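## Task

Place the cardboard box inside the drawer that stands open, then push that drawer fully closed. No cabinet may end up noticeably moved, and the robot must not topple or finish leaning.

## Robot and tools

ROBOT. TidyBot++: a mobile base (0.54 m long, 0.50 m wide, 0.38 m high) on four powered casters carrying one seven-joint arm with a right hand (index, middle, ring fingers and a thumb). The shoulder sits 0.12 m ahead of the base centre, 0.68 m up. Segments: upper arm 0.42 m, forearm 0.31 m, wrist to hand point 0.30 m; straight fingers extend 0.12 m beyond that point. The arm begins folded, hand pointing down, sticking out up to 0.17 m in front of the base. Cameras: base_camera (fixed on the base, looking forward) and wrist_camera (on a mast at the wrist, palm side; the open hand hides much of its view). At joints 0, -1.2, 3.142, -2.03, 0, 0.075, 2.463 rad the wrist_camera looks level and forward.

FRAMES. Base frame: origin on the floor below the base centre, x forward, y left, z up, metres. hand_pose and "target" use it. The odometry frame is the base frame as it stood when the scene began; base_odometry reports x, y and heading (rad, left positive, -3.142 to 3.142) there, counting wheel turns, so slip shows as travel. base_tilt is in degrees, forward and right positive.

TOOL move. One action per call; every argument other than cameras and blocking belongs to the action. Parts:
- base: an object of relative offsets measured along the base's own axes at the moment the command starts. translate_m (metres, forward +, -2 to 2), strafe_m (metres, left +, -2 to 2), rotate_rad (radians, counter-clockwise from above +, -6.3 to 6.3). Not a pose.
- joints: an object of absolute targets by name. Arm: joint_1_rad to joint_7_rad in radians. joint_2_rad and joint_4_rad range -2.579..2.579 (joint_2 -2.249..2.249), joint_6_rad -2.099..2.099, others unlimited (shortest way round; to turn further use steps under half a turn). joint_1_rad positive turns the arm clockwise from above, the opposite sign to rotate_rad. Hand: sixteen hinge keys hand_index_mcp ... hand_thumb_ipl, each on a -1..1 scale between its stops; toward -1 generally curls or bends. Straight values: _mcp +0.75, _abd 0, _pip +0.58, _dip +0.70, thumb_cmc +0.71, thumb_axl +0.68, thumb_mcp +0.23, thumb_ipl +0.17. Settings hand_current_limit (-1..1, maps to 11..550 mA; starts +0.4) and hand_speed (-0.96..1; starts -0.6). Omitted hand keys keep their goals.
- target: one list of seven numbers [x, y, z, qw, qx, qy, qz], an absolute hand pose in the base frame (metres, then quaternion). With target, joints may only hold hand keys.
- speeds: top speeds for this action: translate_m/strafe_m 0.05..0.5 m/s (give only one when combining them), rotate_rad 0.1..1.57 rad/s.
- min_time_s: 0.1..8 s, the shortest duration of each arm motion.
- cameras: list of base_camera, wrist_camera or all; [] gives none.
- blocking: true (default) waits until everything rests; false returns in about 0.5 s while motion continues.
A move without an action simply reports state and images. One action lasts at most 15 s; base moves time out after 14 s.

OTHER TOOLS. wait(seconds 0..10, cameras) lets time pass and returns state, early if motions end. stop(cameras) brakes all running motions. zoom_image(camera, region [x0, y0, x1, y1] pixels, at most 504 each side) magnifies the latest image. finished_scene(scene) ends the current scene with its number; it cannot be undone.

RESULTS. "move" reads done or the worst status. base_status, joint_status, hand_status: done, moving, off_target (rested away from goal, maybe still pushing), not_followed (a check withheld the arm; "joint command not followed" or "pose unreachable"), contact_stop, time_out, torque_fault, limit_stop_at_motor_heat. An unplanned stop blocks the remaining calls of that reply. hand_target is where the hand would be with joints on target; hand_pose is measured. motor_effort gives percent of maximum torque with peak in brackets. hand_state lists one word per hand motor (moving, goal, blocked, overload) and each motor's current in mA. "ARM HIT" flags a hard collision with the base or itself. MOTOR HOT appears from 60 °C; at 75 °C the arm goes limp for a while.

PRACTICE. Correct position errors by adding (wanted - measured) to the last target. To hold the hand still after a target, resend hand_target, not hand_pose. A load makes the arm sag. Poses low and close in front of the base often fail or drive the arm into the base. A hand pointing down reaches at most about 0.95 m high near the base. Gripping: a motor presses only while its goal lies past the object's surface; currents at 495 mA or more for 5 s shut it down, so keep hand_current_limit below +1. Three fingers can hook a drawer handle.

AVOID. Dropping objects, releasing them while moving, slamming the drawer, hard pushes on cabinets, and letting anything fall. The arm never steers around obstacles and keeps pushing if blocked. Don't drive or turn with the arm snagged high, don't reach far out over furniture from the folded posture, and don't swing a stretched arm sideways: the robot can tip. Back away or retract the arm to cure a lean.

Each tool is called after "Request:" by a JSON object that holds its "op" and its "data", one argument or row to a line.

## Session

Request:
{"op": "move", "data": {

}}

Request:
{"op": "move", "data": {
  "joints": {"joint_1_rad": 0, "joint_2_rad": -1.2, "joint_3_rad": 3.142, "joint_4_rad": -2.03, "joint_5_rad": 0, "joint_6_rad": -0.25, "joint_7_rad": 2.463},
  "cameras": ["all"]
}}

Scene clock: 0.00 s.
Motor temperatures (°C): [35 32 31 28 43 34 37]
base_odometry: x=+0.000 y=+0.000 heading=+0.000
base_tilt: forward=+0.5 right=-0.4
base_status: not commanded
joint_positions: joint_1_rad=+0.038 joint_2_rad=-0.379 joint_3_rad=+3.180 joint_4_rad=-2.541 joint_5_rad=-0.044 joint_6_rad=-0.908 joint_7_rad=+3.131 hand_index_mcp=+0.752 hand_index_abd=+0.000 hand_index_pip=+0.577 hand_index_dip=+0.696 hand_middle_mcp=+0.752 hand_middle_abd=+0.000 hand_middle_pip=+0.577 hand_middle_dip=+0.696 hand_ring_mcp=+0.752 hand_ring_abd=+0.000 hand_ring_pip=+0.577 hand_ring_dip=+0.696 hand_thumb_cmc=+0.715 hand_thumb_axl=+0.677 hand_thumb_mcp=+0.223 hand_thumb_ipl=+0.168 hand_current_limit=+0.400 hand_speed=-0.600
joint_status: not commanded
hand_state: goal,goal,goal,goal,goal,goal,goal,goal,goal,goal,goal,goal,goal,goal,goal,goal
index_mcp_current_ma: 0
index_abd_current_ma: 0
index_pip_current_ma: 0
index_dip_current_ma: 0
middle_mcp_current_ma: 0
middle_abd_current_ma: 0
middle_pip_current_ma: 0
middle_dip_current_ma: 0
ring_mcp_current_ma: 0
ring_abd_current_ma: 0
ring_pip_current_ma: 0
ring_dip_current_ma: 0
thumb_cmc_current_ma: 0
thumb_axl_current_ma: 0
thumb_mcp_current_ma: -1
thumb_ipl_current_ma: 0
hand_goal_index_mcp: 0.754
hand_goal_index_abd: 0.000
hand_goal_index_pip: 0.576
hand_goal_index_dip: 0.696
hand_goal_middle_mcp: 0.754
hand_goal_middle_abd: 0.000
hand_goal_middle_pip: 0.576
hand_goal_middle_dip: 0.696
hand_goal_ring_mcp: 0.754
hand_goal_ring_abd: 0.000
hand_goal_ring_pip: 0.576
hand_goal_ring_dip: 0.696
hand_goal_thumb_cmc: 0.714
hand_goal_thumb_axl: 0.678
hand_goal_thumb_mcp: 0.226
hand_goal_thumb_ipl: 0.168
motor_effort: joint_1_rad=-1 joint_2_rad=-1 joint_3_rad=+0 joint_4_rad=+13 joint_5_rad=-1 joint_6_rad=+1 joint_7_rad=+0
hand_pose: x=+0.3288 y=-0.0285 z=+0.6021 quat_wxyz=(-0.009, -0.745, -0.666, -0.043) (m; base frame)
hand_target: x=+0.3289 y=-0.0286 z=+0.6023 quat_wxyz=(-0.009, -0.745, -0.666, -0.043) (m; base frame)
hand_status: not commanded
pictures: base_camera, wrist_camera
camera_calibration:
wrist_camera: T_world_to_cam=[[0.555475, -0.829568, 0.0571417, -0.217405], [-0.643568, -0.38538, 0.661289, -0.244124], [-0.526562, -0.404104, -0.747952, 0.738503], [0, 0, 0, 1]] pos_world=[0.35252, 0.0239994, 0.726224]

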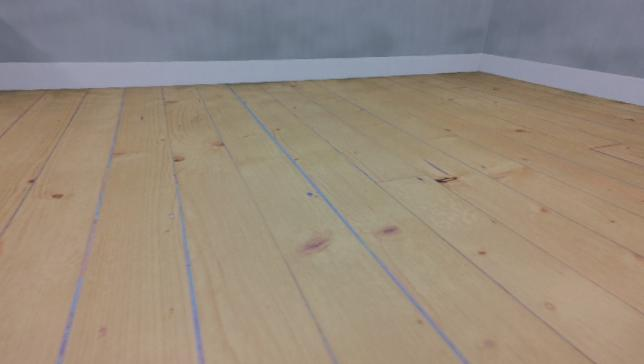

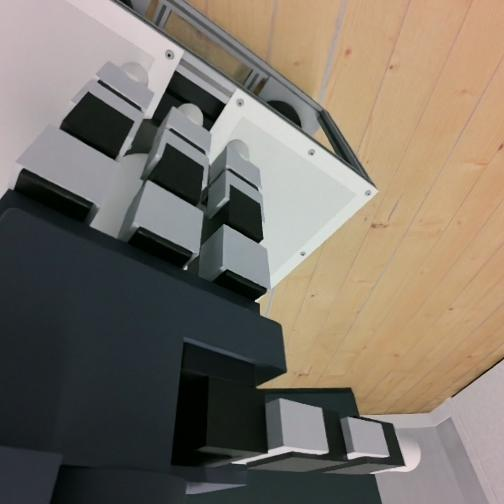

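Scene clock: 2.40 s.
move: done
base_odometry: x=+0.000 y=+0.000 heading=+0.000
base_tilt: forward=+0.5 right=-0.4
base_status: not commanded
joint_positions: joint_1_rad=+0.018 joint_2_rad=-1.172 joint_3_rad=+3.159 joint_4_rad=-2.053 joint_5_rad=-0.044 joint_6_rad=-0.319 joint_7_rad=+2.502 hand_index_mcp=+0.759 hand_index_abd=+0.000 hand_index_pip=+0.577 hand_index_dip=+0.696 hand_middle_mcp=+0.759 hand_middle_abd=+0.000 hand_middle_pip=+0.577 hand_middle_dip=+0.696 hand_ring_mcp=+0.759 hand_ring_abd=+0.000 hand_ring_pip=+0.577 hand_ring_dip=+0.696 hand_thumb_cmc=+0.718 hand_thumb_axl=+0.677 hand_thumb_mcp=+0.225 hand_thumb_ipl=+0.168 hand_current_limit=+0.400 hand_speed=-0.600
joint_status: all done
hand_state: goal,goal,goal,goal,goal,goal,goal,goal,goal,goal,goal,goal,goal,goal,goal,goal
index_mcp_current_ma: 2
index_abd_current_ma: 0
index_pip_current_ma: 0
index_dip_current_ma: 0
middle_mcp_current_ma: 2
middle_abd_current_ma: 0
middle_pip_current_ma: 0
middle_dip_current_ma: 0
ring_mcp_current_ma: 1
ring_abd_current_ma: 0
ring_pip_current_ma: 0
ring_dip_current_ma: 0
thumb_cmc_current_ma: 1
thumb_axl_current_ma: 0
thumb_mcp_current_ma: 0
thumb_ipl_current_ma: 0
hand_goal_index_mcp: 0.754
hand_goal_index_abd: 0.000
hand_goal_index_pip: 0.576
hand_goal_index_dip: 0.696
hand_goal_middle_mcp: 0.754
hand_goal_middle_abd: 0.000
hand_goal_middle_pip: 0.576
hand_goal_middle_dip: 0.696
hand_goal_ring_mcp: 0.754
hand_goal_ring_abd: 0.000
hand_goal_ring_pip: 0.576
hand_goal_ring_dip: 0.696
hand_goal_thumb_cmc: 0.714
hand_goal_thumb_axl: 0.678
hand_goal_thumb_mcp: 0.226
hand_goal_thumb_ipl: 0.168
motor_effort: joint_1_rad=-1(2) joint_2_rad=+14(15) joint_3_rad=+1(2) joint_4_rad=+16(19) joint_5_rad=+0(2) joint_6_rad=+8(9) joint_7_rad=+0(1)
hand_pose: x=+0.2354 y=-0.0771 z=+1.2019 quat_wxyz=(-0.357, -0.513, -0.236, -0.744) (m; base frame)
hand_target: x=+0.2002 y=-0.0699 z=+1.2343 quat_wxyz=(-0.370, -0.464, -0.222, -0.774) (m; base frame)
hand_status: not commanded
pictures: base_camera, wrist_camera
camera_calibration:
wrist_camera: T_world_to_cam=[[-0.0692199, -0.997578, -0.00680617, -0.0290911], [-0.424815, 0.0356487, -0.904578, 1.1435], [0.90263, -0.0597234, -0.426254, 0.42178], [0, 0, 0, 1]] pos_world=[0.103049, -0.0445946, 1.21397]

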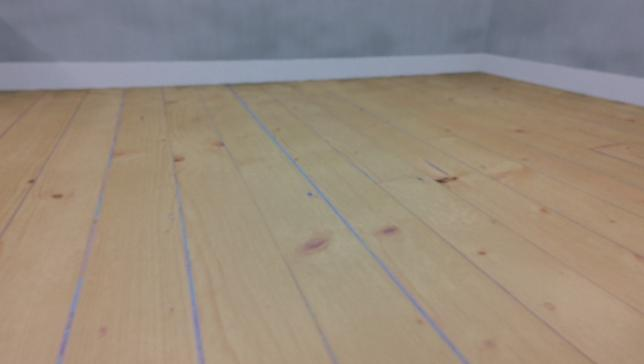

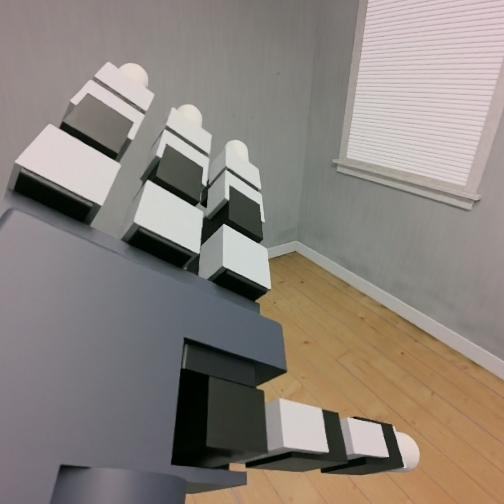

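Request:
{"op": "move", "data": {
  "base": {"rotate_rad": 1.1},
  "cameras": ["all"]
}}

Request:
{"op": "move", "data": {
  "base": {"rotate_rad": 1.1},
  "cameras": ["all"]
}}

Request:
{"op": "move", "data": {
  "base": {"rotate_rad": 1.1},
  "cameras": ["all"]
}}

Request:
{"op": "move", "data": {
  "base": {"rotate_rad": 1.1},
  "cameras": ["all"]
}}

Scene clock: 13.93 s.
move: done
base_odometry: x=+0.000 y=+0.000 heading=+1.099
base_tilt: forward=+0.5 right=-0.4
base_status: done
joint_positions: joint_1_rad=+0.013 joint_2_rad=-1.172 joint_3_rad=+3.157 joint_4_rad=-2.053 joint_5_rad=-0.044 joint_6_rad=-0.317 joint_7_rad=+2.501 hand_index_mcp=+0.760 hand_index_abd=+0.000 hand_index_pip=+0.577 hand_index_dip=+0.696 hand_middle_mcp=+0.760 hand_middle_abd=+0.000 hand_middle_pip=+0.577 hand_middle_dip=+0.696 hand_ring_mcp=+0.759 hand_ring_abd=+0.000 hand_ring_pip=+0.577 hand_ring_dip=+0.696 hand_thumb_cmc=+0.718 hand_thumb_axl=+0.677 hand_thumb_mcp=+0.226 hand_thumb_ipl=+0.168 hand_current_limit=+0.400 hand_speed=-0.600
joint_status: not commanded
hand_state: goal,goal,goal,goal,goal,goal,goal,goal,goal,goal,goal,goal,goal,goal,goal,goal
index_mcp_current_ma: 2
index_abd_current_ma: 0
index_pip_current_ma: 0
index_dip_current_ma: 0
middle_mcp_current_ma: 2
middle_abd_current_ma: 0
middle_pip_current_ma: 0
middle_dip_current_ma: 0
ring_mcp_current_ma: 2
ring_abd_current_ma: 0
ring_pip_current_ma: 0
ring_dip_current_ma: 0
thumb_cmc_current_ma: 1
thumb_axl_current_ma: 0
thumb_mcp_current_ma: 0
thumb_ipl_current_ma: 0
hand_goal_index_mcp: 0.754
hand_goal_index_abd: 0.000
hand_goal_index_pip: 0.576
hand_goal_index_dip: 0.696
hand_goal_middle_mcp: 0.754
hand_goal_middle_abd: 0.000
hand_goal_middle_pip: 0.576
hand_goal_middle_dip: 0.696
hand_goal_ring_mcp: 0.754
hand_goal_ring_abd: 0.000
hand_goal_ring_pip: 0.576
hand_goal_ring_dip: 0.696
hand_goal_thumb_cmc: 0.714
hand_goal_thumb_axl: 0.678
hand_goal_thumb_mcp: 0.226
hand_goal_thumb_ipl: 0.168
motor_effort: joint_1_rad=+0(2) joint_2_rad=+13(14) joint_3_rad=+1(2) joint_4_rad=+16(16) joint_5_rad=-1(1) joint_6_rad=+8(9) joint_7_rad=+0(1)
hand_pose: x=+0.2356 y=-0.0751 z=+1.2025 quat_wxyz=(-0.355, -0.512, -0.238, -0.746) (m; base frame)
hand_target: x=+0.2002 y=-0.0699 z=+1.2343 quat_wxyz=(-0.370, -0.464, -0.222, -0.774) (m; base frame)
hand_status: not commanded
pictures: base_camera, wrist_camera
camera_calibration:
wrist_camera: T_world_to_cam=[[-0.062342, -0.998039, -0.00557976, -0.0302944], [-0.423379, 0.031508, -0.905405, 1.14441], [0.903805, -0.0540824, -0.424513, 0.419987], [0, 0, 0, 1]] pos_world=[0.103042, -0.043579, 1.21427]

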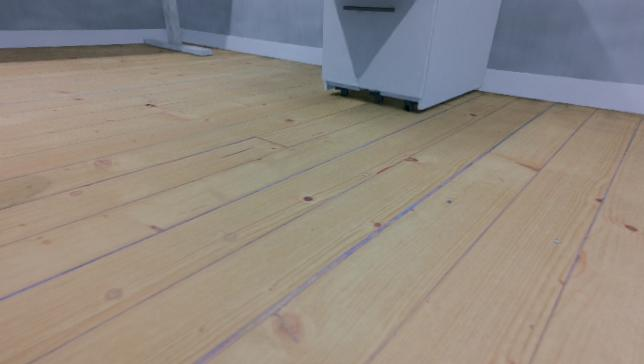

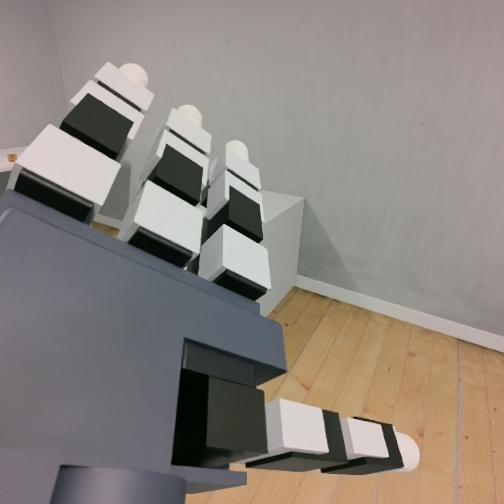

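Scene clock: 15.90 s.
move: done
base_odometry: x=+0.000 y=+0.000 heading=+2.198
base_tilt: forward=+0.5 right=-0.4
base_status: done
joint_positions: joint_1_rad=+0.011 joint_2_rad=-1.172 joint_3_rad=+3.156 joint_4_rad=-2.053 joint_5_rad=-0.044 joint_6_rad=-0.317 joint_7_rad=+2.501 hand_index_mcp=+0.760 hand_index_abd=+0.000 hand_index_pip=+0.577 hand_index_dip=+0.696 hand_middle_mcp=+0.760 hand_middle_abd=+0.000 hand_middle_pip=+0.577 hand_middle_dip=+0.696 hand_ring_mcp=+0.759 hand_ring_abd=+0.000 hand_ring_pip=+0.577 hand_ring_dip=+0.696 hand_thumb_cmc=+0.719 hand_thumb_axl=+0.677 hand_thumb_mcp=+0.226 hand_thumb_ipl=+0.168 hand_current_limit=+0.400 hand_speed=-0.600
joint_status: not commanded
hand_state: goal,goal,goal,goal,goal,goal,goal,goal,goal,goal,goal,goal,goal,goal,goal,goal
index_mcp_current_ma: 2
index_abd_current_ma: 0
index_pip_current_ma: 0
index_dip_current_ma: 0
middle_mcp_current_ma: 2
middle_abd_current_ma: 0
middle_pip_current_ma: 0
middle_dip_current_ma: 0
ring_mcp_current_ma: 2
ring_abd_current_ma: 0
ring_pip_current_ma: 0
ring_dip_current_ma: 0
thumb_cmc_current_ma: 1
thumb_axl_current_ma: 0
thumb_mcp_current_ma: 0
thumb_ipl_current_ma: 0
hand_goal_index_mcp: 0.754
hand_goal_index_abd: 0.000
hand_goal_index_pip: 0.576
hand_goal_index_dip: 0.696
hand_goal_middle_mcp: 0.754
hand_goal_middle_abd: 0.000
hand_goal_middle_pip: 0.576
hand_goal_middle_dip: 0.696
hand_goal_ring_mcp: 0.754
hand_goal_ring_abd: 0.000
hand_goal_ring_pip: 0.576
hand_goal_ring_dip: 0.696
hand_goal_thumb_cmc: 0.714
hand_goal_thumb_axl: 0.678
hand_goal_thumb_mcp: 0.226
hand_goal_thumb_ipl: 0.168
motor_effort: joint_1_rad=-1(1) joint_2_rad=+13(14) joint_3_rad=+1(2) joint_4_rad=+16(16) joint_5_rad=+0(1) joint_6_rad=+8(8) joint_7_rad=+0(1)
hand_pose: x=+0.2358 y=-0.0745 z=+1.2025 quat_wxyz=(-0.354, -0.511, -0.238, -0.746) (m; base frame)
hand_target: x=+0.2002 y=-0.0699 z=+1.2343 quat_wxyz=(-0.370, -0.464, -0.222, -0.774) (m; base frame)
hand_status: not commanded
pictures: base_camera, wrist_camera
camera_calibration:
wrist_camera: T_world_to_cam=[[-0.0601633, -0.998177, -0.00474042, -0.031133], [-0.423397, 0.0298195, -0.905453, 1.14442], [0.903944, -0.052468, -0.424419, 0.419862], [0, 0, 0, 1]] pos_world=[0.10314, -0.0431732, 1.21427]

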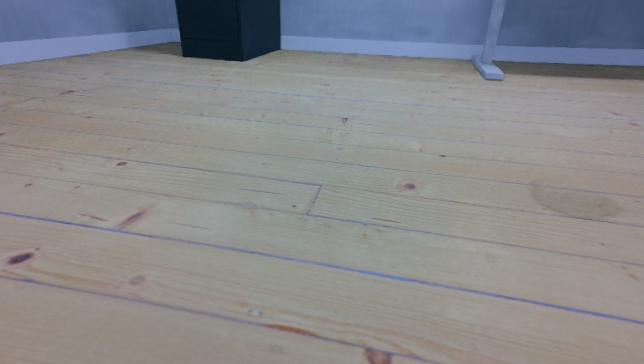

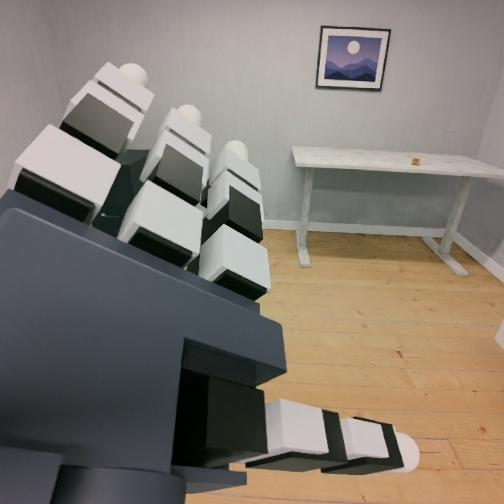

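Scene clock: 17.87 s.
move: done
base_odometry: x=+0.000 y=+0.000 heading=-2.986
base_tilt: forward=+0.5 right=-0.4
base_status: done
joint_positions: joint_1_rad=+0.010 joint_2_rad=-1.172 joint_3_rad=+3.155 joint_4_rad=-2.053 joint_5_rad=-0.044 joint_6_rad=-0.317 joint_7_rad=+2.501 hand_index_mcp=+0.760 hand_index_abd=+0.000 hand_index_pip=+0.577 hand_index_dip=+0.696 hand_middle_mcp=+0.760 hand_middle_abd=+0.000 hand_middle_pip=+0.577 hand_middle_dip=+0.696 hand_ring_mcp=+0.759 hand_ring_abd=+0.000 hand_ring_pip=+0.577 hand_ring_dip=+0.696 hand_thumb_cmc=+0.719 hand_thumb_axl=+0.677 hand_thumb_mcp=+0.226 hand_thumb_ipl=+0.168 hand_current_limit=+0.400 hand_speed=-0.600
joint_status: not commanded
hand_state: goal,goal,goal,goal,goal,goal,goal,goal,goal,goal,goal,goal,goal,goal,goal,goal
index_mcp_current_ma: 2
index_abd_current_ma: 0
index_pip_current_ma: 0
index_dip_current_ma: 0
middle_mcp_current_ma: 2
middle_abd_current_ma: 0
middle_pip_current_ma: 0
middle_dip_current_ma: 0
ring_mcp_current_ma: 2
ring_abd_current_ma: 0
ring_pip_current_ma: 0
ring_dip_current_ma: 0
thumb_cmc_current_ma: 1
thumb_axl_current_ma: 0
thumb_mcp_current_ma: 0
thumb_ipl_current_ma: 0
hand_goal_index_mcp: 0.754
hand_goal_index_abd: 0.000
hand_goal_index_pip: 0.576
hand_goal_index_dip: 0.696
hand_goal_middle_mcp: 0.754
hand_goal_middle_abd: 0.000
hand_goal_middle_pip: 0.576
hand_goal_middle_dip: 0.696
hand_goal_ring_mcp: 0.754
hand_goal_ring_abd: 0.000
hand_goal_ring_pip: 0.576
hand_goal_ring_dip: 0.696
hand_goal_thumb_cmc: 0.714
hand_goal_thumb_axl: 0.678
hand_goal_thumb_mcp: 0.226
hand_goal_thumb_ipl: 0.168
motor_effort: joint_1_rad=+0(2) joint_2_rad=+13(14) joint_3_rad=+1(2) joint_4_rad=+16(16) joint_5_rad=-1(1) joint_6_rad=+8(9) joint_7_rad=+0(1)
hand_pose: x=+0.2359 y=-0.0741 z=+1.2026 quat_wxyz=(-0.354, -0.511, -0.239, -0.746) (m; base frame)
hand_target: x=+0.2002 y=-0.0699 z=+1.2343 quat_wxyz=(-0.370, -0.464, -0.222, -0.774) (m; base frame)
hand_status: not commanded
pictures: base_camera, wrist_camera
camera_calibration:
wrist_camera: T_world_to_cam=[[-0.0589182, -0.998254, -0.00423215, -0.0315791], [-0.423436, 0.0288305, -0.905467, 1.14439], [0.904008, -0.0515565, -0.424395, 0.419881], [0, 0, 0, 1]] pos_world=[0.10314, -0.0428698, 1.21427]

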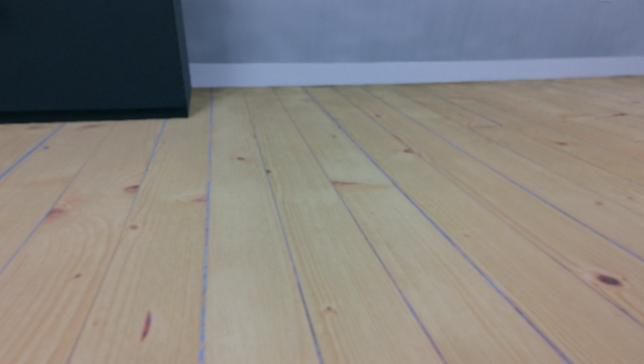

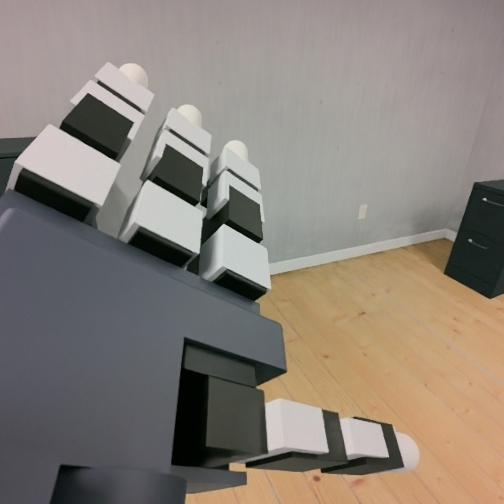

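Scene clock: 19.83 s.
move: done
base_odometry: x=+0.000 y=+0.000 heading=-1.887
base_tilt: forward=+0.5 right=-0.4
base_status: done
joint_positions: joint_1_rad=+0.009 joint_2_rad=-1.172 joint_3_rad=+3.155 joint_4_rad=-2.053 joint_5_rad=-0.044 joint_6_rad=-0.317 joint_7_rad=+2.501 hand_index_mcp=+0.760 hand_index_abd=+0.000 hand_index_pip=+0.577 hand_index_dip=+0.696 hand_middle_mcp=+0.760 hand_middle_abd=+0.000 hand_middle_pip=+0.577 hand_middle_dip=+0.696 hand_ring_mcp=+0.759 hand_ring_abd=+0.000 hand_ring_pip=+0.577 hand_ring_dip=+0.696 hand_thumb_cmc=+0.719 hand_thumb_axl=+0.677 hand_thumb_mcp=+0.226 hand_thumb_ipl=+0.168 hand_current_limit=+0.400 hand_speed=-0.600
joint_status: not commanded
hand_state: goal,goal,goal,goal,goal,goal,goal,goal,goal,goal,goal,goal,goal,goal,goal,goal
index_mcp_current_ma: 2
index_abd_current_ma: 0
index_pip_current_ma: 0
index_dip_current_ma: 0
middle_mcp_current_ma: 2
middle_abd_current_ma: 0
middle_pip_current_ma: 0
middle_dip_current_ma: 0
ring_mcp_current_ma: 2
ring_abd_current_ma: 0
ring_pip_current_ma: 0
ring_dip_current_ma: 0
thumb_cmc_current_ma: 1
thumb_axl_current_ma: 0
thumb_mcp_current_ma: 0
thumb_ipl_current_ma: 0
hand_goal_index_mcp: 0.754
hand_goal_index_abd: 0.000
hand_goal_index_pip: 0.576
hand_goal_index_dip: 0.696
hand_goal_middle_mcp: 0.754
hand_goal_middle_abd: 0.000
hand_goal_middle_pip: 0.576
hand_goal_middle_dip: 0.696
hand_goal_ring_mcp: 0.754
hand_goal_ring_abd: 0.000
hand_goal_ring_pip: 0.576
hand_goal_ring_dip: 0.696
hand_goal_thumb_cmc: 0.714
hand_goal_thumb_axl: 0.678
hand_goal_thumb_mcp: 0.226
hand_goal_thumb_ipl: 0.168
motor_effort: joint_1_rad=-1(2) joint_2_rad=+14(14) joint_3_rad=+1(2) joint_4_rad=+16(16) joint_5_rad=+0(1) joint_6_rad=+8(9) joint_7_rad=+0(1)
hand_pose: x=+0.2359 y=-0.0738 z=+1.2026 quat_wxyz=(-0.353, -0.511, -0.239, -0.746) (m; base frame)
hand_target: x=+0.2002 y=-0.0699 z=+1.2343 quat_wxyz=(-0.370, -0.464, -0.222, -0.774) (m; base frame)
hand_status: not commanded
pictures: base_camera, wrist_camera
camera_calibration:
wrist_camera: T_world_to_cam=[[-0.0581221, -0.998302, -0.00395598, -0.0318967], [-0.423483, 0.0282437, -0.905464, 1.14436], [0.904038, -0.0509522, -0.424405, 0.419921], [0, 0, 0, 1]] pos_world=[0.103139, -0.0427677, 1.21427]

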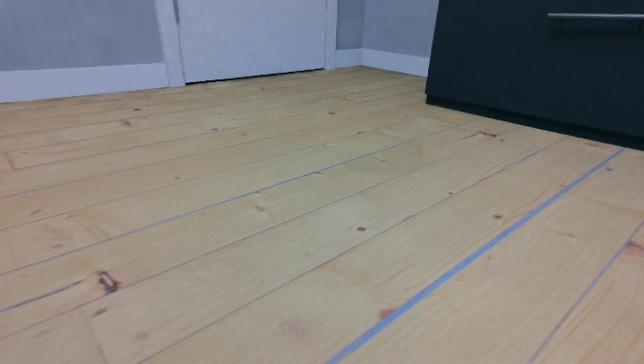

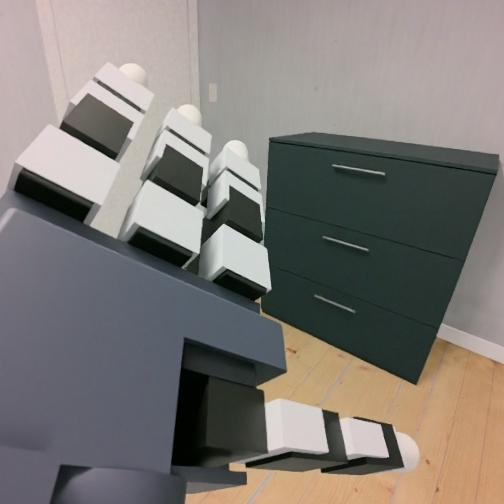

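Request:
{"op": "move", "data": {
  "base": {"rotate_rad": -2.976},
  "joints": {"joint_6_rad": -0.45},
  "cameras": ["all"]
}}

Request:
{"op": "zoom_image", "data": {
  "camera": "wrist_camera",
  "region": [260, 80, 504, 380]
}}

Scene clock: 37.83 s.
move: done
base_odometry: x=+0.000 y=+0.000 heading=+1.421
base_tilt: forward=+0.5 right=-0.4
base_status: done
joint_positions: joint_1_rad=+0.008 joint_2_rad=-1.172 joint_3_rad=+3.154 joint_4_rad=-2.047 joint_5_rad=-0.044 joint_6_rad=-0.447 joint_7_rad=+2.501 hand_index_mcp=+0.762 hand_index_abd=+0.000 hand_index_pip=+0.577 hand_index_dip=+0.696 hand_middle_mcp=+0.762 hand_middle_abd=+0.000 hand_middle_pip=+0.577 hand_middle_dip=+0.696 hand_ring_mcp=+0.761 hand_ring_abd=+0.000 hand_ring_pip=+0.577 hand_ring_dip=+0.696 hand_thumb_cmc=+0.720 hand_thumb_axl=+0.677 hand_thumb_mcp=+0.226 hand_thumb_ipl=+0.168 hand_current_limit=+0.400 hand_speed=-0.600
joint_status: all done
hand_state: goal,goal,goal,goal,goal,goal,goal,goal,goal,goal,goal,goal,goal,goal,goal,goal
index_mcp_current_ma: 4
index_abd_current_ma: 0
index_pip_current_ma: 0
index_dip_current_ma: 0
middle_mcp_current_ma: 4
middle_abd_current_ma: 0
middle_pip_current_ma: 0
middle_dip_current_ma: 0
ring_mcp_current_ma: 3
ring_abd_current_ma: 0
ring_pip_current_ma: 0
ring_dip_current_ma: 0
thumb_cmc_current_ma: 2
thumb_axl_current_ma: 0
thumb_mcp_current_ma: 0
thumb_ipl_current_ma: 0
hand_goal_index_mcp: 0.754
hand_goal_index_abd: 0.000
hand_goal_index_pip: 0.576
hand_goal_index_dip: 0.696
hand_goal_middle_mcp: 0.754
hand_goal_middle_abd: 0.000
hand_goal_middle_pip: 0.576
hand_goal_middle_dip: 0.696
hand_goal_ring_mcp: 0.754
hand_goal_ring_abd: 0.000
hand_goal_ring_pip: 0.576
hand_goal_ring_dip: 0.696
hand_goal_thumb_cmc: 0.714
hand_goal_thumb_axl: 0.678
hand_goal_thumb_mcp: 0.226
hand_goal_thumb_ipl: 0.168
motor_effort: joint_1_rad=+0(1) joint_2_rad=+13(14) joint_3_rad=+1(2) joint_4_rad=+16(19) joint_5_rad=+0(1) joint_6_rad=+9(11) joint_7_rad=+0(1)
hand_pose: x=+0.2526 y=-0.0712 z=+1.1708 quat_wxyz=(-0.336, -0.554, -0.263, -0.714) (m; base frame)
hand_target: x=+0.2327 y=-0.0699 z=+1.1826 quat_wxyz=(-0.346, -0.539, -0.257, -0.724) (m; base frame)
hand_status: not commanded
pictures: base_camera, wrist_camera
camera_calibration:
wrist_camera: T_world_to_cam=[[-0.0507181, -0.998697, 0.00556549, -0.0415728], [-0.531871, 0.0222932, -0.846532, 1.08053], [0.845306, -0.0458947, -0.532308, 0.532948], [0, 0, 0, 1]] pos_world=[0.122088, -0.0411476, 1.19863]

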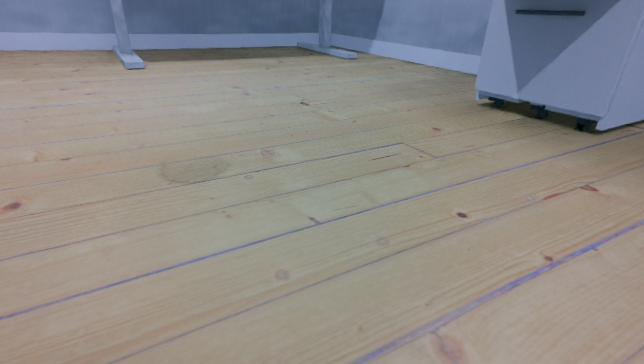

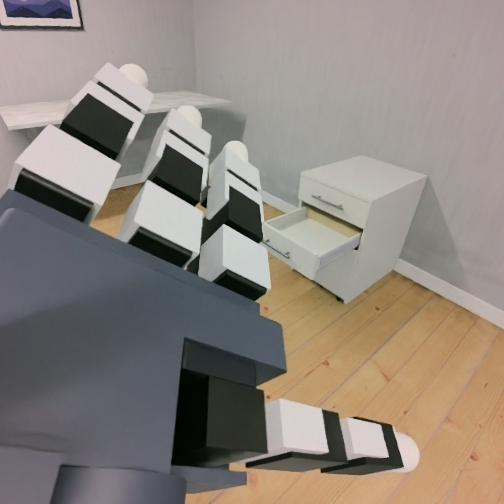

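Scaled by 1.680 from the camera's 504x504 image, which has a finer 720x720 frame.

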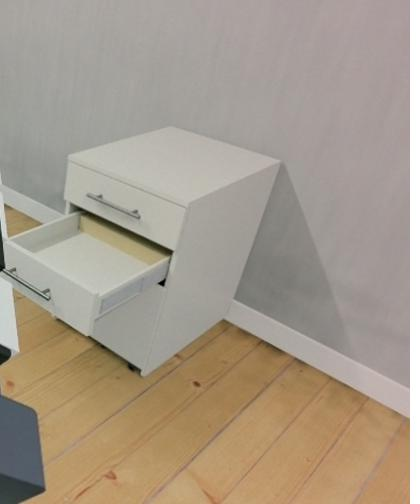

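Request:
{"op": "zoom_image", "data": {
  "camera": "base_camera",
  "region": [460, 0, 644, 150]
}}

Request:
{"op": "zoom_image", "data": {
  "camera": "base_camera",
  "region": [90, 0, 380, 90]
}}

Scaled by 2.739.

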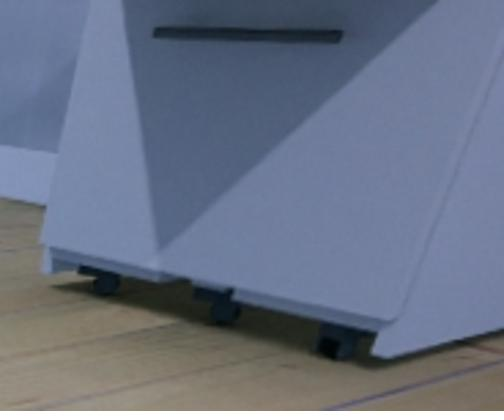

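Scaled by 1.738.

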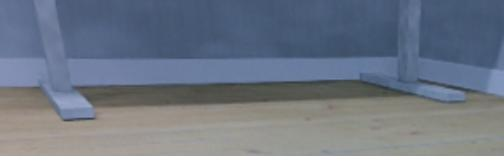

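Request:
{"op": "move", "data": {
  "base": {"translate_m": 1.503, "strafe_m": 0.429},
  "cameras": ["base_camera"]
}}

Request:
{"op": "move", "data": {
  "base": {"rotate_rad": 0.6},
  "cameras": ["all"]
}}

Scene clock: 121.23 s.
move: done
base_odometry: x=-0.201 y=+1.550 heading=+1.420
base_tilt: forward=+0.5 right=-0.4
base_status: done
joint_positions: joint_1_rad=+0.008 joint_2_rad=-1.174 joint_3_rad=+3.154 joint_4_rad=-2.047 joint_5_rad=-0.044 joint_6_rad=-0.447 joint_7_rad=+2.501 hand_index_mcp=+0.762 hand_index_abd=+0.000 hand_index_pip=+0.577 hand_index_dip=+0.696 hand_middle_mcp=+0.762 hand_middle_abd=+0.000 hand_middle_pip=+0.577 hand_middle_dip=+0.696 hand_ring_mcp=+0.761 hand_ring_abd=+0.000 hand_ring_pip=+0.577 hand_ring_dip=+0.696 hand_thumb_cmc=+0.720 hand_thumb_axl=+0.677 hand_thumb_mcp=+0.226 hand_thumb_ipl=+0.168 hand_current_limit=+0.400 hand_speed=-0.600
joint_status: not commanded
hand_state: goal,goal,goal,goal,goal,goal,goal,goal,goal,goal,goal,goal,goal,goal,goal,goal
index_mcp_current_ma: 4
index_abd_current_ma: 0
index_pip_current_ma: 0
index_dip_current_ma: 0
middle_mcp_current_ma: 4
middle_abd_current_ma: 0
middle_pip_current_ma: 0
middle_dip_current_ma: 0
ring_mcp_current_ma: 3
ring_abd_current_ma: 0
ring_pip_current_ma: 0
ring_dip_current_ma: 0
thumb_cmc_current_ma: 2
thumb_axl_current_ma: 0
thumb_mcp_current_ma: 0
thumb_ipl_current_ma: 0
hand_goal_index_mcp: 0.754
hand_goal_index_abd: 0.000
hand_goal_index_pip: 0.576
hand_goal_index_dip: 0.696
hand_goal_middle_mcp: 0.754
hand_goal_middle_abd: 0.000
hand_goal_middle_pip: 0.576
hand_goal_middle_dip: 0.696
hand_goal_ring_mcp: 0.754
hand_goal_ring_abd: 0.000
hand_goal_ring_pip: 0.576
hand_goal_ring_dip: 0.696
hand_goal_thumb_cmc: 0.714
hand_goal_thumb_axl: 0.678
hand_goal_thumb_mcp: 0.226
hand_goal_thumb_ipl: 0.168
motor_effort: joint_1_rad=+0(1) joint_2_rad=+13(16) joint_3_rad=+2(2) joint_4_rad=+16(17) joint_5_rad=-1(1) joint_6_rad=+8(9) joint_7_rad=+0(1)
hand_pose: x=+0.2515 y=-0.0712 z=+1.1711 quat_wxyz=(-0.336, -0.554, -0.263, -0.715) (m; base frame)
hand_target: x=+0.2327 y=-0.0699 z=+1.1826 quat_wxyz=(-0.346, -0.539, -0.257, -0.724) (m; base frame)
hand_status: not commanded
pictures: base_camera

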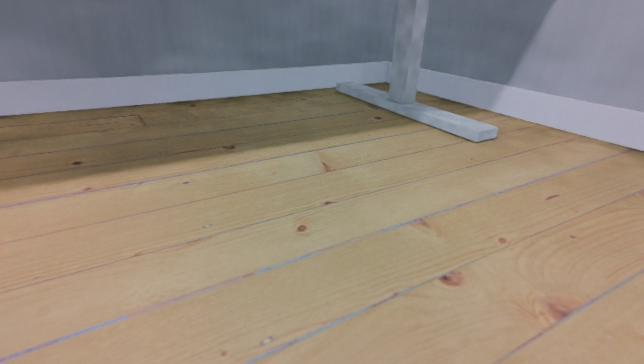

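Scene clock: 122.77 s.
move: done
base_odometry: x=-0.201 y=+1.550 heading=+2.020
base_tilt: forward=+0.5 right=-0.4
base_status: done
joint_positions: joint_1_rad=+0.008 joint_2_rad=-1.174 joint_3_rad=+3.154 joint_4_rad=-2.047 joint_5_rad=-0.044 joint_6_rad=-0.447 joint_7_rad=+2.501 hand_index_mcp=+0.762 hand_index_abd=+0.000 hand_index_pip=+0.577 hand_index_dip=+0.696 hand_middle_mcp=+0.762 hand_middle_abd=+0.000 hand_middle_pip=+0.577 hand_middle_dip=+0.696 hand_ring_mcp=+0.761 hand_ring_abd=+0.000 hand_ring_pip=+0.577 hand_ring_dip=+0.696 hand_thumb_cmc=+0.720 hand_thumb_axl=+0.677 hand_thumb_mcp=+0.226 hand_thumb_ipl=+0.168 hand_current_limit=+0.400 hand_speed=-0.600
joint_status: not commanded
hand_state: goal,goal,goal,goal,goal,goal,goal,goal,goal,goal,goal,goal,goal,goal,goal,goal
index_mcp_current_ma: 4
index_abd_current_ma: 0
index_pip_current_ma: 0
index_dip_current_ma: 0
middle_mcp_current_ma: 4
middle_abd_current_ma: 0
middle_pip_current_ma: 0
middle_dip_current_ma: 0
ring_mcp_current_ma: 3
ring_abd_current_ma: 0
ring_pip_current_ma: 0
ring_dip_current_ma: 0
thumb_cmc_current_ma: 2
thumb_axl_current_ma: 0
thumb_mcp_current_ma: 0
thumb_ipl_current_ma: 0
hand_goal_index_mcp: 0.754
hand_goal_index_abd: 0.000
hand_goal_index_pip: 0.576
hand_goal_index_dip: 0.696
hand_goal_middle_mcp: 0.754
hand_goal_middle_abd: 0.000
hand_goal_middle_pip: 0.576
hand_goal_middle_dip: 0.696
hand_goal_ring_mcp: 0.754
hand_goal_ring_abd: 0.000
hand_goal_ring_pip: 0.576
hand_goal_ring_dip: 0.696
hand_goal_thumb_cmc: 0.714
hand_goal_thumb_axl: 0.678
hand_goal_thumb_mcp: 0.226
hand_goal_thumb_ipl: 0.168
motor_effort: joint_1_rad=-1(1) joint_2_rad=+13(14) joint_3_rad=+1(1) joint_4_rad=+16(16) joint_5_rad=+0(1) joint_6_rad=+9(9) joint_7_rad=+0(1)
hand_pose: x=+0.2515 y=-0.0711 z=+1.1711 quat_wxyz=(-0.336, -0.554, -0.263, -0.715) (m; base frame)
hand_target: x=+0.2327 y=-0.0699 z=+1.1826 quat_wxyz=(-0.346, -0.539, -0.257, -0.724) (m; base frame)
hand_status: not commanded
pictures: base_camera, wrist_camera
camera_calibration:
wrist_camera: T_world_to_cam=[[-0.0503995, -0.998713, 0.00560002, -0.0416092], [-0.529983, 0.0219919, -0.847723, 1.08121], [0.846509, -0.0456928, -0.53041, 0.531529], [0, 0, 0, 1]] pos_world=[0.120984, -0.0410466, 1.19873]

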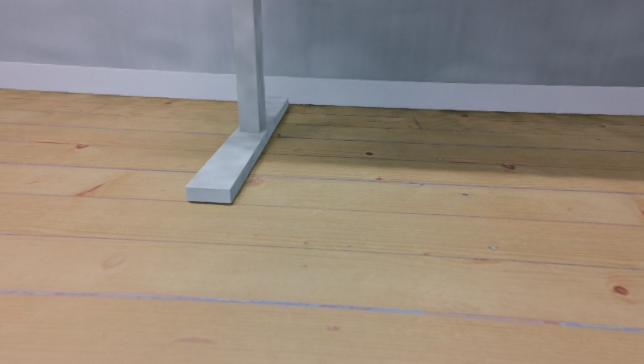

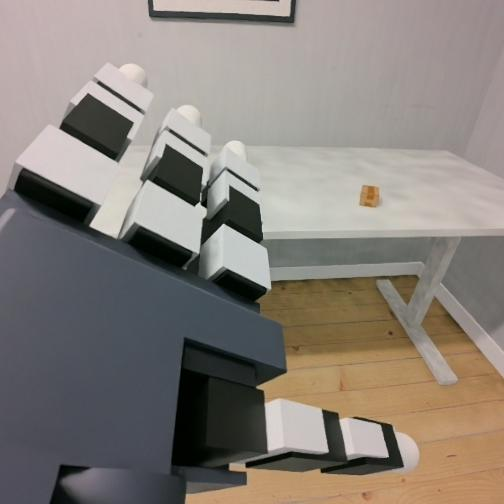

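Request:
{"op": "zoom_image", "data": {
  "camera": "wrist_camera",
  "region": [340, 165, 400, 225]
}}

Scaled by 8.400 from the camera's 504x504 image, which has a finer 720x720 frame.

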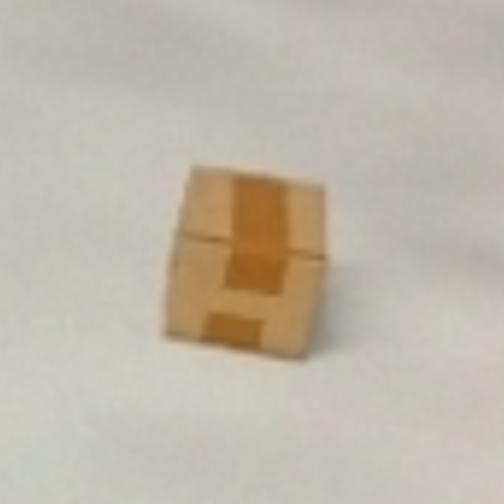

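Request:
{"op": "move", "data": {
  "base": {"translate_m": 0.296, "strafe_m": -0.198, "rotate_rad": -0.32},
  "speeds": {"translate_m": 0.3},
  "joints": {"joint_1_rad": -0.25, "joint_2_rad": -0.35, "joint_4_rad": -1.45, "joint_6_rad": -0.6, "hand_index_mcp": -0.479, "hand_middle_mcp": -0.479, "hand_index_pip": -0.591, "hand_middle_pip": -0.591},
  "min_time_s": 2.5,
  "cameras": ["all"]
}}

Scene clock: 214.00 s.
move: done
base_odometry: x=-0.151 y=+1.903 heading=+1.699
base_tilt: forward=+0.6 right=-0.4
base_status: done
joint_positions: joint_1_rad=-0.232 joint_2_rad=-0.368 joint_3_rad=+3.150 joint_4_rad=-1.480 joint_5_rad=-0.044 joint_6_rad=-0.531 joint_7_rad=+2.500 hand_index_mcp=-0.478 hand_index_abd=+0.000 hand_index_pip=-0.589 hand_index_dip=+0.696 hand_middle_mcp=-0.478 hand_middle_abd=+0.001 hand_middle_pip=-0.590 hand_middle_dip=+0.696 hand_ring_mcp=+0.761 hand_ring_abd=+0.001 hand_ring_pip=+0.577 hand_ring_dip=+0.696 hand_thumb_cmc=+0.720 hand_thumb_axl=+0.677 hand_thumb_mcp=+0.226 hand_thumb_ipl=+0.168 hand_current_limit=+0.400 hand_speed=-0.600
joint_status: all done
hand_state: goal,goal,goal,goal,goal,goal,goal,goal,goal,goal,goal,goal,goal,goal,goal,goal
index_mcp_current_ma: 0
index_abd_current_ma: 0
index_pip_current_ma: 0
index_dip_current_ma: 0
middle_mcp_current_ma: 0
middle_abd_current_ma: 0
middle_pip_current_ma: 0
middle_dip_current_ma: 0
ring_mcp_current_ma: 3
ring_abd_current_ma: 0
ring_pip_current_ma: 0
ring_dip_current_ma: 0
thumb_cmc_current_ma: 2
thumb_axl_current_ma: 0
thumb_mcp_current_ma: 0
thumb_ipl_current_ma: 0
hand_goal_index_mcp: -0.478
hand_goal_index_abd: 0.000
hand_goal_index_pip: -0.590
hand_goal_index_dip: 0.696
hand_goal_middle_mcp: -0.478
hand_goal_middle_abd: 0.000
hand_goal_middle_pip: -0.590
hand_goal_middle_dip: 0.696
hand_goal_ring_mcp: 0.754
hand_goal_ring_abd: 0.000
hand_goal_ring_pip: 0.576
hand_goal_ring_dip: 0.696
hand_goal_thumb_cmc: 0.714
hand_goal_thumb_axl: 0.678
hand_goal_thumb_mcp: 0.226
hand_goal_thumb_ipl: 0.168
motor_effort: joint_1_rad=-1(2) joint_2_rad=-7(17) joint_3_rad=+0(2) joint_4_rad=+18(18) joint_5_rad=+0(1) joint_6_rad=+8(10) joint_7_rad=+0(1)
hand_pose: x=+0.5588 y=+0.0342 z=+1.2436 quat_wxyz=(-0.214, -0.617, -0.393, -0.647) (m; base frame)
hand_target: x=+0.5641 y=+0.0415 z=+1.2323 quat_wxyz=(-0.208, -0.632, -0.406, -0.626) (m; base frame)
hand_status: not commanded
pictures: base_camera, wrist_camera
camera_calibration:
wrist_camera: T_world_to_cam=[[0.196075, -0.98024, 0.0261593, -0.0852478], [-0.752967, -0.167596, -0.636359, 1.17134], [0.628168, 0.105077, -0.77095, 0.73072], [0, 0, 0, 1]] pos_world=[0.439677, 0.0359666, 1.31097]

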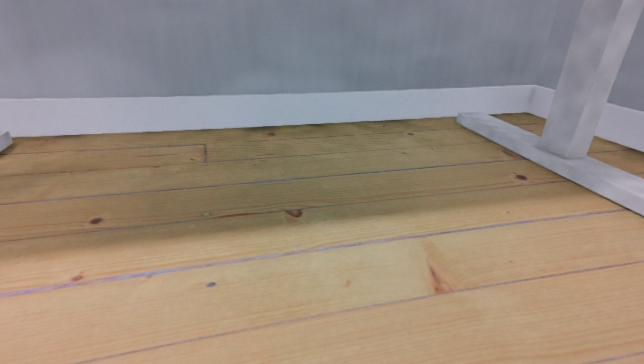

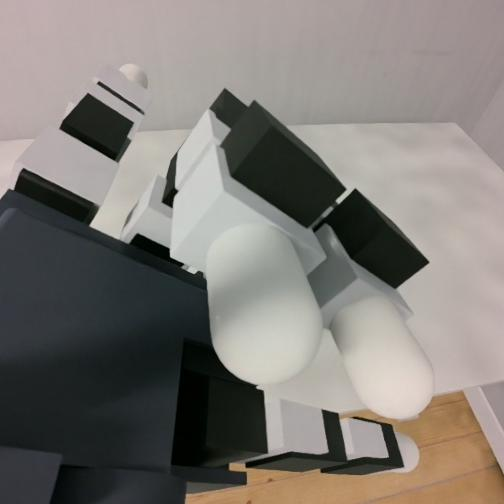

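Request:
{"op": "move", "data": {
  "joints": {"joint_1_rad": -0.3, "hand_index_mcp": 0.754, "hand_middle_mcp": 0.754, "hand_index_pip": 0.577, "hand_middle_pip": 0.577},
  "cameras": ["wrist_camera"]
}}

Scene clock: 219.40 s.
move: done
base_odometry: x=-0.151 y=+1.903 heading=+1.699
base_tilt: forward=+0.5 right=-0.4
base_status: not commanded
joint_positions: joint_1_rad=-0.287 joint_2_rad=-0.368 joint_3_rad=+3.149 joint_4_rad=-1.480 joint_5_rad=-0.044 joint_6_rad=-0.531 joint_7_rad=+2.500 hand_index_mcp=+0.759 hand_index_abd=+0.000 hand_index_pip=+0.578 hand_index_dip=+0.696 hand_middle_mcp=+0.759 hand_middle_abd=+0.001 hand_middle_pip=+0.578 hand_middle_dip=+0.696 hand_ring_mcp=+0.761 hand_ring_abd=+0.001 hand_ring_pip=+0.577 hand_ring_dip=+0.696 hand_thumb_cmc=+0.720 hand_thumb_axl=+0.677 hand_thumb_mcp=+0.226 hand_thumb_ipl=+0.168 hand_current_limit=+0.400 hand_speed=-0.600
joint_status: all done
hand_state: goal,goal,goal,goal,goal,goal,goal,goal,goal,goal,goal,goal,goal,goal,goal,goal
index_mcp_current_ma: 2
index_abd_current_ma: 0
index_pip_current_ma: 0
index_dip_current_ma: 0
middle_mcp_current_ma: 2
middle_abd_current_ma: 0
middle_pip_current_ma: 0
middle_dip_current_ma: 0
ring_mcp_current_ma: 3
ring_abd_current_ma: 0
ring_pip_current_ma: 0
ring_dip_current_ma: 0
thumb_cmc_current_ma: 2
thumb_axl_current_ma: 0
thumb_mcp_current_ma: 0
thumb_ipl_current_ma: 0
hand_goal_index_mcp: 0.754
hand_goal_index_abd: 0.000
hand_goal_index_pip: 0.578
hand_goal_index_dip: 0.696
hand_goal_middle_mcp: 0.754
hand_goal_middle_abd: 0.000
hand_goal_middle_pip: 0.578
hand_goal_middle_dip: 0.696
hand_goal_ring_mcp: 0.754
hand_goal_ring_abd: 0.000
hand_goal_ring_pip: 0.576
hand_goal_ring_dip: 0.696
hand_goal_thumb_cmc: 0.714
hand_goal_thumb_axl: 0.678
hand_goal_thumb_mcp: 0.226
hand_goal_thumb_ipl: 0.168
motor_effort: joint_1_rad=+0(2) joint_2_rad=-6(7) joint_3_rad=+0(1) joint_4_rad=+18(18) joint_5_rad=+0(1) joint_6_rad=+9(9) joint_7_rad=+0(1)
hand_pose: x=+0.5562 y=+0.0589 z=+1.2435 quat_wxyz=(-0.196, -0.606, -0.410, -0.652) (m; base frame)
hand_target: x=+0.5614 y=+0.0637 z=+1.2323 quat_wxyz=(-0.193, -0.622, -0.422, -0.631) (m; base frame)
hand_status: not commanded
pictures: wrist_camera
camera_calibration:
wrist_camera: T_world_to_cam=[[0.250396, -0.967778, 0.0266115, -0.0921013], [-0.742719, -0.209652, -0.635936, 1.16967], [0.621024, 0.139471, -0.771283, 0.732001], [0, 0, 0, 1]] pos_world=[0.437209, 0.0539978, 1.31087]

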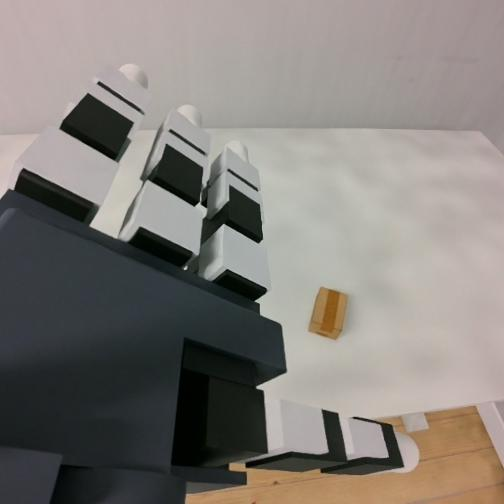

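Request:
{"op": "zoom_image", "data": {
  "camera": "wrist_camera",
  "region": [290, 270, 370, 350]
}}

Scaled by 6.300 from the camera's 504x504 image, which has a finer 720x720 frame.

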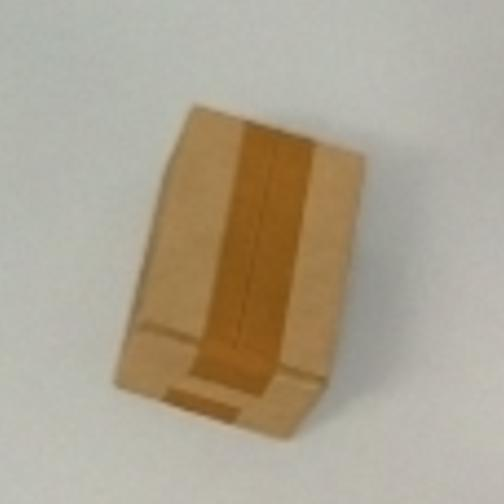

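Request:
{"op": "move", "data": {
  "target": [0.76, -0.01, 1.03, 0.470, -0.495, 0.531, -0.504],
  "joints": {"hand_thumb_cmc": -0.657, "hand_thumb_mcp": 0.38, "hand_index_mcp": -0.15, "hand_middle_mcp": -0.15, "hand_index_abd": -0.08, "hand_middle_abd": 0.08},
  "min_time_s": 3
}}

Request:
{"op": "move", "data": {
  "target": [0.772, -0.02, 0.96, 0.470, -0.495, 0.531, -0.504],
  "min_time_s": 1.5,
  "cameras": ["wrist_camera"]
}}

Scene clock: 267.87 s.
move: done
base_odometry: x=-0.151 y=+1.903 heading=+1.699
base_tilt: forward=+0.6 right=-0.4
base_status: not commanded
joint_positions: joint_1_rad=+0.688 joint_2_rad=+0.090 joint_3_rad=+2.387 joint_4_rad=-1.419 joint_5_rad=-2.274 joint_6_rad=+0.135 joint_7_rad=+2.450 hand_index_mcp=-0.153 hand_index_abd=-0.075 hand_index_pip=+0.578 hand_index_dip=+0.696 hand_middle_mcp=-0.153 hand_middle_abd=+0.082 hand_middle_pip=+0.578 hand_middle_dip=+0.696 hand_ring_mcp=+0.747 hand_ring_abd=+0.001 hand_ring_pip=+0.576 hand_ring_dip=+0.696 hand_thumb_cmc=-0.650 hand_thumb_axl=+0.677 hand_thumb_mcp=+0.378 hand_thumb_ipl=+0.168 hand_current_limit=+0.400 hand_speed=-0.600
joint_status: all done
hand_state: goal,goal,goal,goal,goal,goal,goal,goal,goal,goal,goal,goal,goal,goal,goal,goal
index_mcp_current_ma: -1
index_abd_current_ma: 1
index_pip_current_ma: 0
index_dip_current_ma: 0
middle_mcp_current_ma: -1
middle_abd_current_ma: 0
middle_pip_current_ma: 0
middle_dip_current_ma: 0
ring_mcp_current_ma: -3
ring_abd_current_ma: 0
ring_pip_current_ma: 0
ring_dip_current_ma: 0
thumb_cmc_current_ma: 2
thumb_axl_current_ma: 0
thumb_mcp_current_ma: 0
thumb_ipl_current_ma: 0
hand_goal_index_mcp: -0.150
hand_goal_index_abd: -0.080
hand_goal_index_pip: 0.578
hand_goal_index_dip: 0.696
hand_goal_middle_mcp: -0.150
hand_goal_middle_abd: 0.080
hand_goal_middle_pip: 0.578
hand_goal_middle_dip: 0.696
hand_goal_ring_mcp: 0.754
hand_goal_ring_abd: 0.000
hand_goal_ring_pip: 0.576
hand_goal_ring_dip: 0.696
hand_goal_thumb_cmc: -0.656
hand_goal_thumb_axl: 0.678
hand_goal_thumb_mcp: 0.380
hand_goal_thumb_ipl: 0.168
motor_effort: joint_1_rad=+0(2) joint_2_rad=-17(18) joint_3_rad=-1(2) joint_4_rad=+19(20) joint_5_rad=+1(2) joint_6_rad=-7(9) joint_7_rad=+0(1)
hand_pose: x=+0.7536 y=-0.0004 z=+1.0399 quat_wxyz=(+0.460, -0.520, +0.483, -0.534) (m; base frame)
hand_target: x=+0.7600 y=-0.0100 z=+1.0300 quat_wxyz=(+0.470, -0.495, +0.530, -0.504) (m; base frame)
hand_status: done (0.015 m and 7.2 deg from the pose sent, 0.303 m and 142.9 deg at the start)
pictures: none

Scene clock: 270.60 s.
move: done
base_odometry: x=-0.151 y=+1.903 heading=+1.699
base_tilt: forward=+0.6 right=-0.4
base_status: not commanded
joint_positions: joint_1_rad=-0.559 joint_2_rad=+0.090 joint_3_rad=+3.856 joint_4_rad=-1.586 joint_5_rad=-2.274 joint_6_rad=-0.049 joint_7_rad=+2.281 hand_index_mcp=-0.153 hand_index_abd=-0.075 hand_index_pip=+0.578 hand_index_dip=+0.696 hand_middle_mcp=-0.153 hand_middle_abd=+0.082 hand_middle_pip=+0.578 hand_middle_dip=+0.696 hand_ring_mcp=+0.747 hand_ring_abd=+0.001 hand_ring_pip=+0.576 hand_ring_dip=+0.696 hand_thumb_cmc=-0.651 hand_thumb_axl=+0.677 hand_thumb_mcp=+0.378 hand_thumb_ipl=+0.168 hand_current_limit=+0.400 hand_speed=-0.600
joint_status: not commanded
hand_state: goal,goal,goal,goal,goal,goal,goal,goal,goal,goal,goal,goal,goal,goal,goal,goal
index_mcp_current_ma: -1
index_abd_current_ma: 1
index_pip_current_ma: 0
index_dip_current_ma: 0
middle_mcp_current_ma: -1
middle_abd_current_ma: 0
middle_pip_current_ma: 0
middle_dip_current_ma: 0
ring_mcp_current_ma: -3
ring_abd_current_ma: 0
ring_pip_current_ma: 0
ring_dip_current_ma: 0
thumb_cmc_current_ma: 2
thumb_axl_current_ma: 0
thumb_mcp_current_ma: 0
thumb_ipl_current_ma: 0
hand_goal_index_mcp: -0.150
hand_goal_index_abd: -0.080
hand_goal_index_pip: 0.578
hand_goal_index_dip: 0.696
hand_goal_middle_mcp: -0.150
hand_goal_middle_abd: 0.080
hand_goal_middle_pip: 0.578
hand_goal_middle_dip: 0.696
hand_goal_ring_mcp: 0.754
hand_goal_ring_abd: 0.000
hand_goal_ring_pip: 0.576
hand_goal_ring_dip: 0.696
hand_goal_thumb_cmc: -0.656
hand_goal_thumb_axl: 0.678
hand_goal_thumb_mcp: 0.380
hand_goal_thumb_ipl: 0.168
motor_effort: joint_1_rad=+0(1) joint_2_rad=-18(23) joint_3_rad=+2(2) joint_4_rad=+19(19) joint_5_rad=-1(2) joint_6_rad=-6(7) joint_7_rad=+0(1)
hand_pose: x=+0.7649 y=-0.0449 z=+0.9722 quat_wxyz=(+0.440, -0.499, +0.527, -0.529) (m; base frame)
hand_target: x=+0.7720 y=-0.0200 z=+0.9600 quat_wxyz=(+0.470, -0.495, +0.530, -0.504) (m; base frame)
hand_status: done (0.029 m and 4.5 deg from the pose sent, 0.084 m and 7.2 deg at the start)
pictures: wrist_camera
camera_calibration:
wrist_camera: T_world_to_cam=[[-0.00283383, 0.722432, -0.691436, 0.73011], [-0.636599, 0.531929, 0.558384, -0.0785209], [0.77119, 0.44175, 0.458393, -0.889156], [0, 0, 0, 1]] pos_world=[0.63779, -0.0929031, 0.956251]

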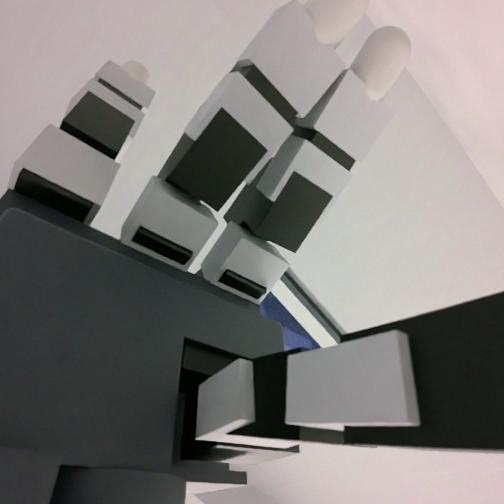

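Request:
{"op": "move", "data": {
  "base": {"translate_m": -0.15},
  "joints": {"joint_7_rad": 3.92, "hand_thumb_cmc": 0.714},
  "cameras": ["wrist_camera"]
}}

Scene clock: 289.43 s.
move: done
base_odometry: x=-0.131 y=+1.754 heading=+1.698
base_tilt: forward=+0.5 right=-0.4
base_status: done
joint_positions: joint_1_rad=-0.564 joint_2_rad=+0.091 joint_3_rad=+3.860 joint_4_rad=-1.588 joint_5_rad=-2.274 joint_6_rad=-0.053 joint_7_rad=+3.885 hand_index_mcp=-0.151 hand_index_abd=-0.076 hand_index_pip=+0.578 hand_index_dip=+0.696 hand_middle_mcp=-0.151 hand_middle_abd=+0.082 hand_middle_pip=+0.578 hand_middle_dip=+0.696 hand_ring_mcp=+0.753 hand_ring_abd=+0.001 hand_ring_pip=+0.576 hand_ring_dip=+0.696 hand_thumb_cmc=+0.712 hand_thumb_axl=+0.677 hand_thumb_mcp=+0.378 hand_thumb_ipl=+0.168 hand_current_limit=+0.400 hand_speed=-0.600
joint_status: all done
hand_state: goal,goal,goal,goal,goal,goal,goal,goal,goal,goal,goal,goal,goal,goal,goal,goal
index_mcp_current_ma: 0
index_abd_current_ma: 1
index_pip_current_ma: 0
index_dip_current_ma: 0
middle_mcp_current_ma: 0
middle_abd_current_ma: 0
middle_pip_current_ma: 0
middle_dip_current_ma: 0
ring_mcp_current_ma: 0
ring_abd_current_ma: 0
ring_pip_current_ma: 0
ring_dip_current_ma: 0
thumb_cmc_current_ma: 0
thumb_axl_current_ma: 0
thumb_mcp_current_ma: 0
thumb_ipl_current_ma: 0
hand_goal_index_mcp: -0.150
hand_goal_index_abd: -0.080
hand_goal_index_pip: 0.578
hand_goal_index_dip: 0.696
hand_goal_middle_mcp: -0.150
hand_goal_middle_abd: 0.080
hand_goal_middle_pip: 0.578
hand_goal_middle_dip: 0.696
hand_goal_ring_mcp: 0.754
hand_goal_ring_abd: 0.000
hand_goal_ring_pip: 0.576
hand_goal_ring_dip: 0.696
hand_goal_thumb_cmc: 0.714
hand_goal_thumb_axl: 0.678
hand_goal_thumb_mcp: 0.380
hand_goal_thumb_ipl: 0.168
motor_effort: joint_1_rad=+0(2) joint_2_rad=-18(21) joint_3_rad=+2(3) joint_4_rad=+19(20) joint_5_rad=-1(2) joint_6_rad=-6(6) joint_7_rad=+1(1)
hand_pose: x=+0.7570 y=-0.1471 z=+1.0429 quat_wxyz=(-0.073, -0.726, +0.006, -0.684) (m; base frame)
hand_target: x=+0.7680 y=-0.1296 z=+1.0314 quat_wxyz=(-0.061, -0.725, -0.013, -0.686) (m; base frame)
hand_status: not commanded
pictures: wrist_camera
camera_calibration:
wrist_camera: T_world_to_cam=[[-0.170848, -0.70426, -0.689078, 0.767636], [-0.685217, 0.587474, -0.430526, 1.00762], [0.708018, 0.398613, -0.582939, 0.257203], [0, 0, 0, 1]] pos_world=[0.639486, -0.153863, 1.1127]

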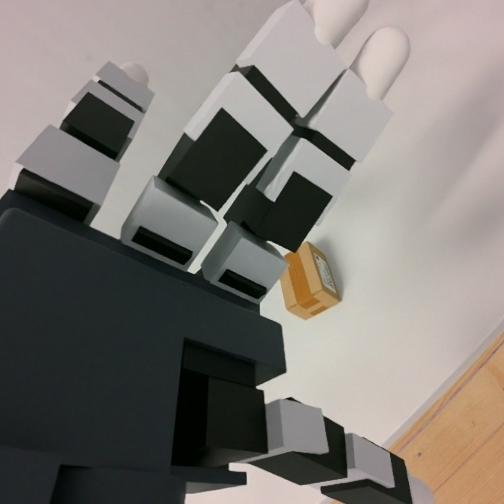

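Request:
{"op": "zoom_image", "data": {
  "camera": "wrist_camera",
  "region": [270, 230, 370, 330]
}}

Scaled by 5.040 from the camera's 504x504 image, which has a finer 720x720 frame.

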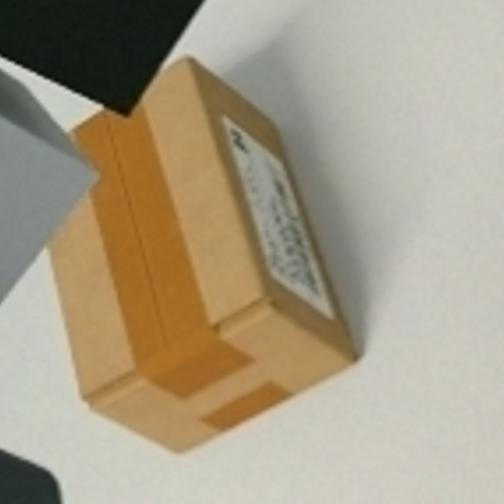

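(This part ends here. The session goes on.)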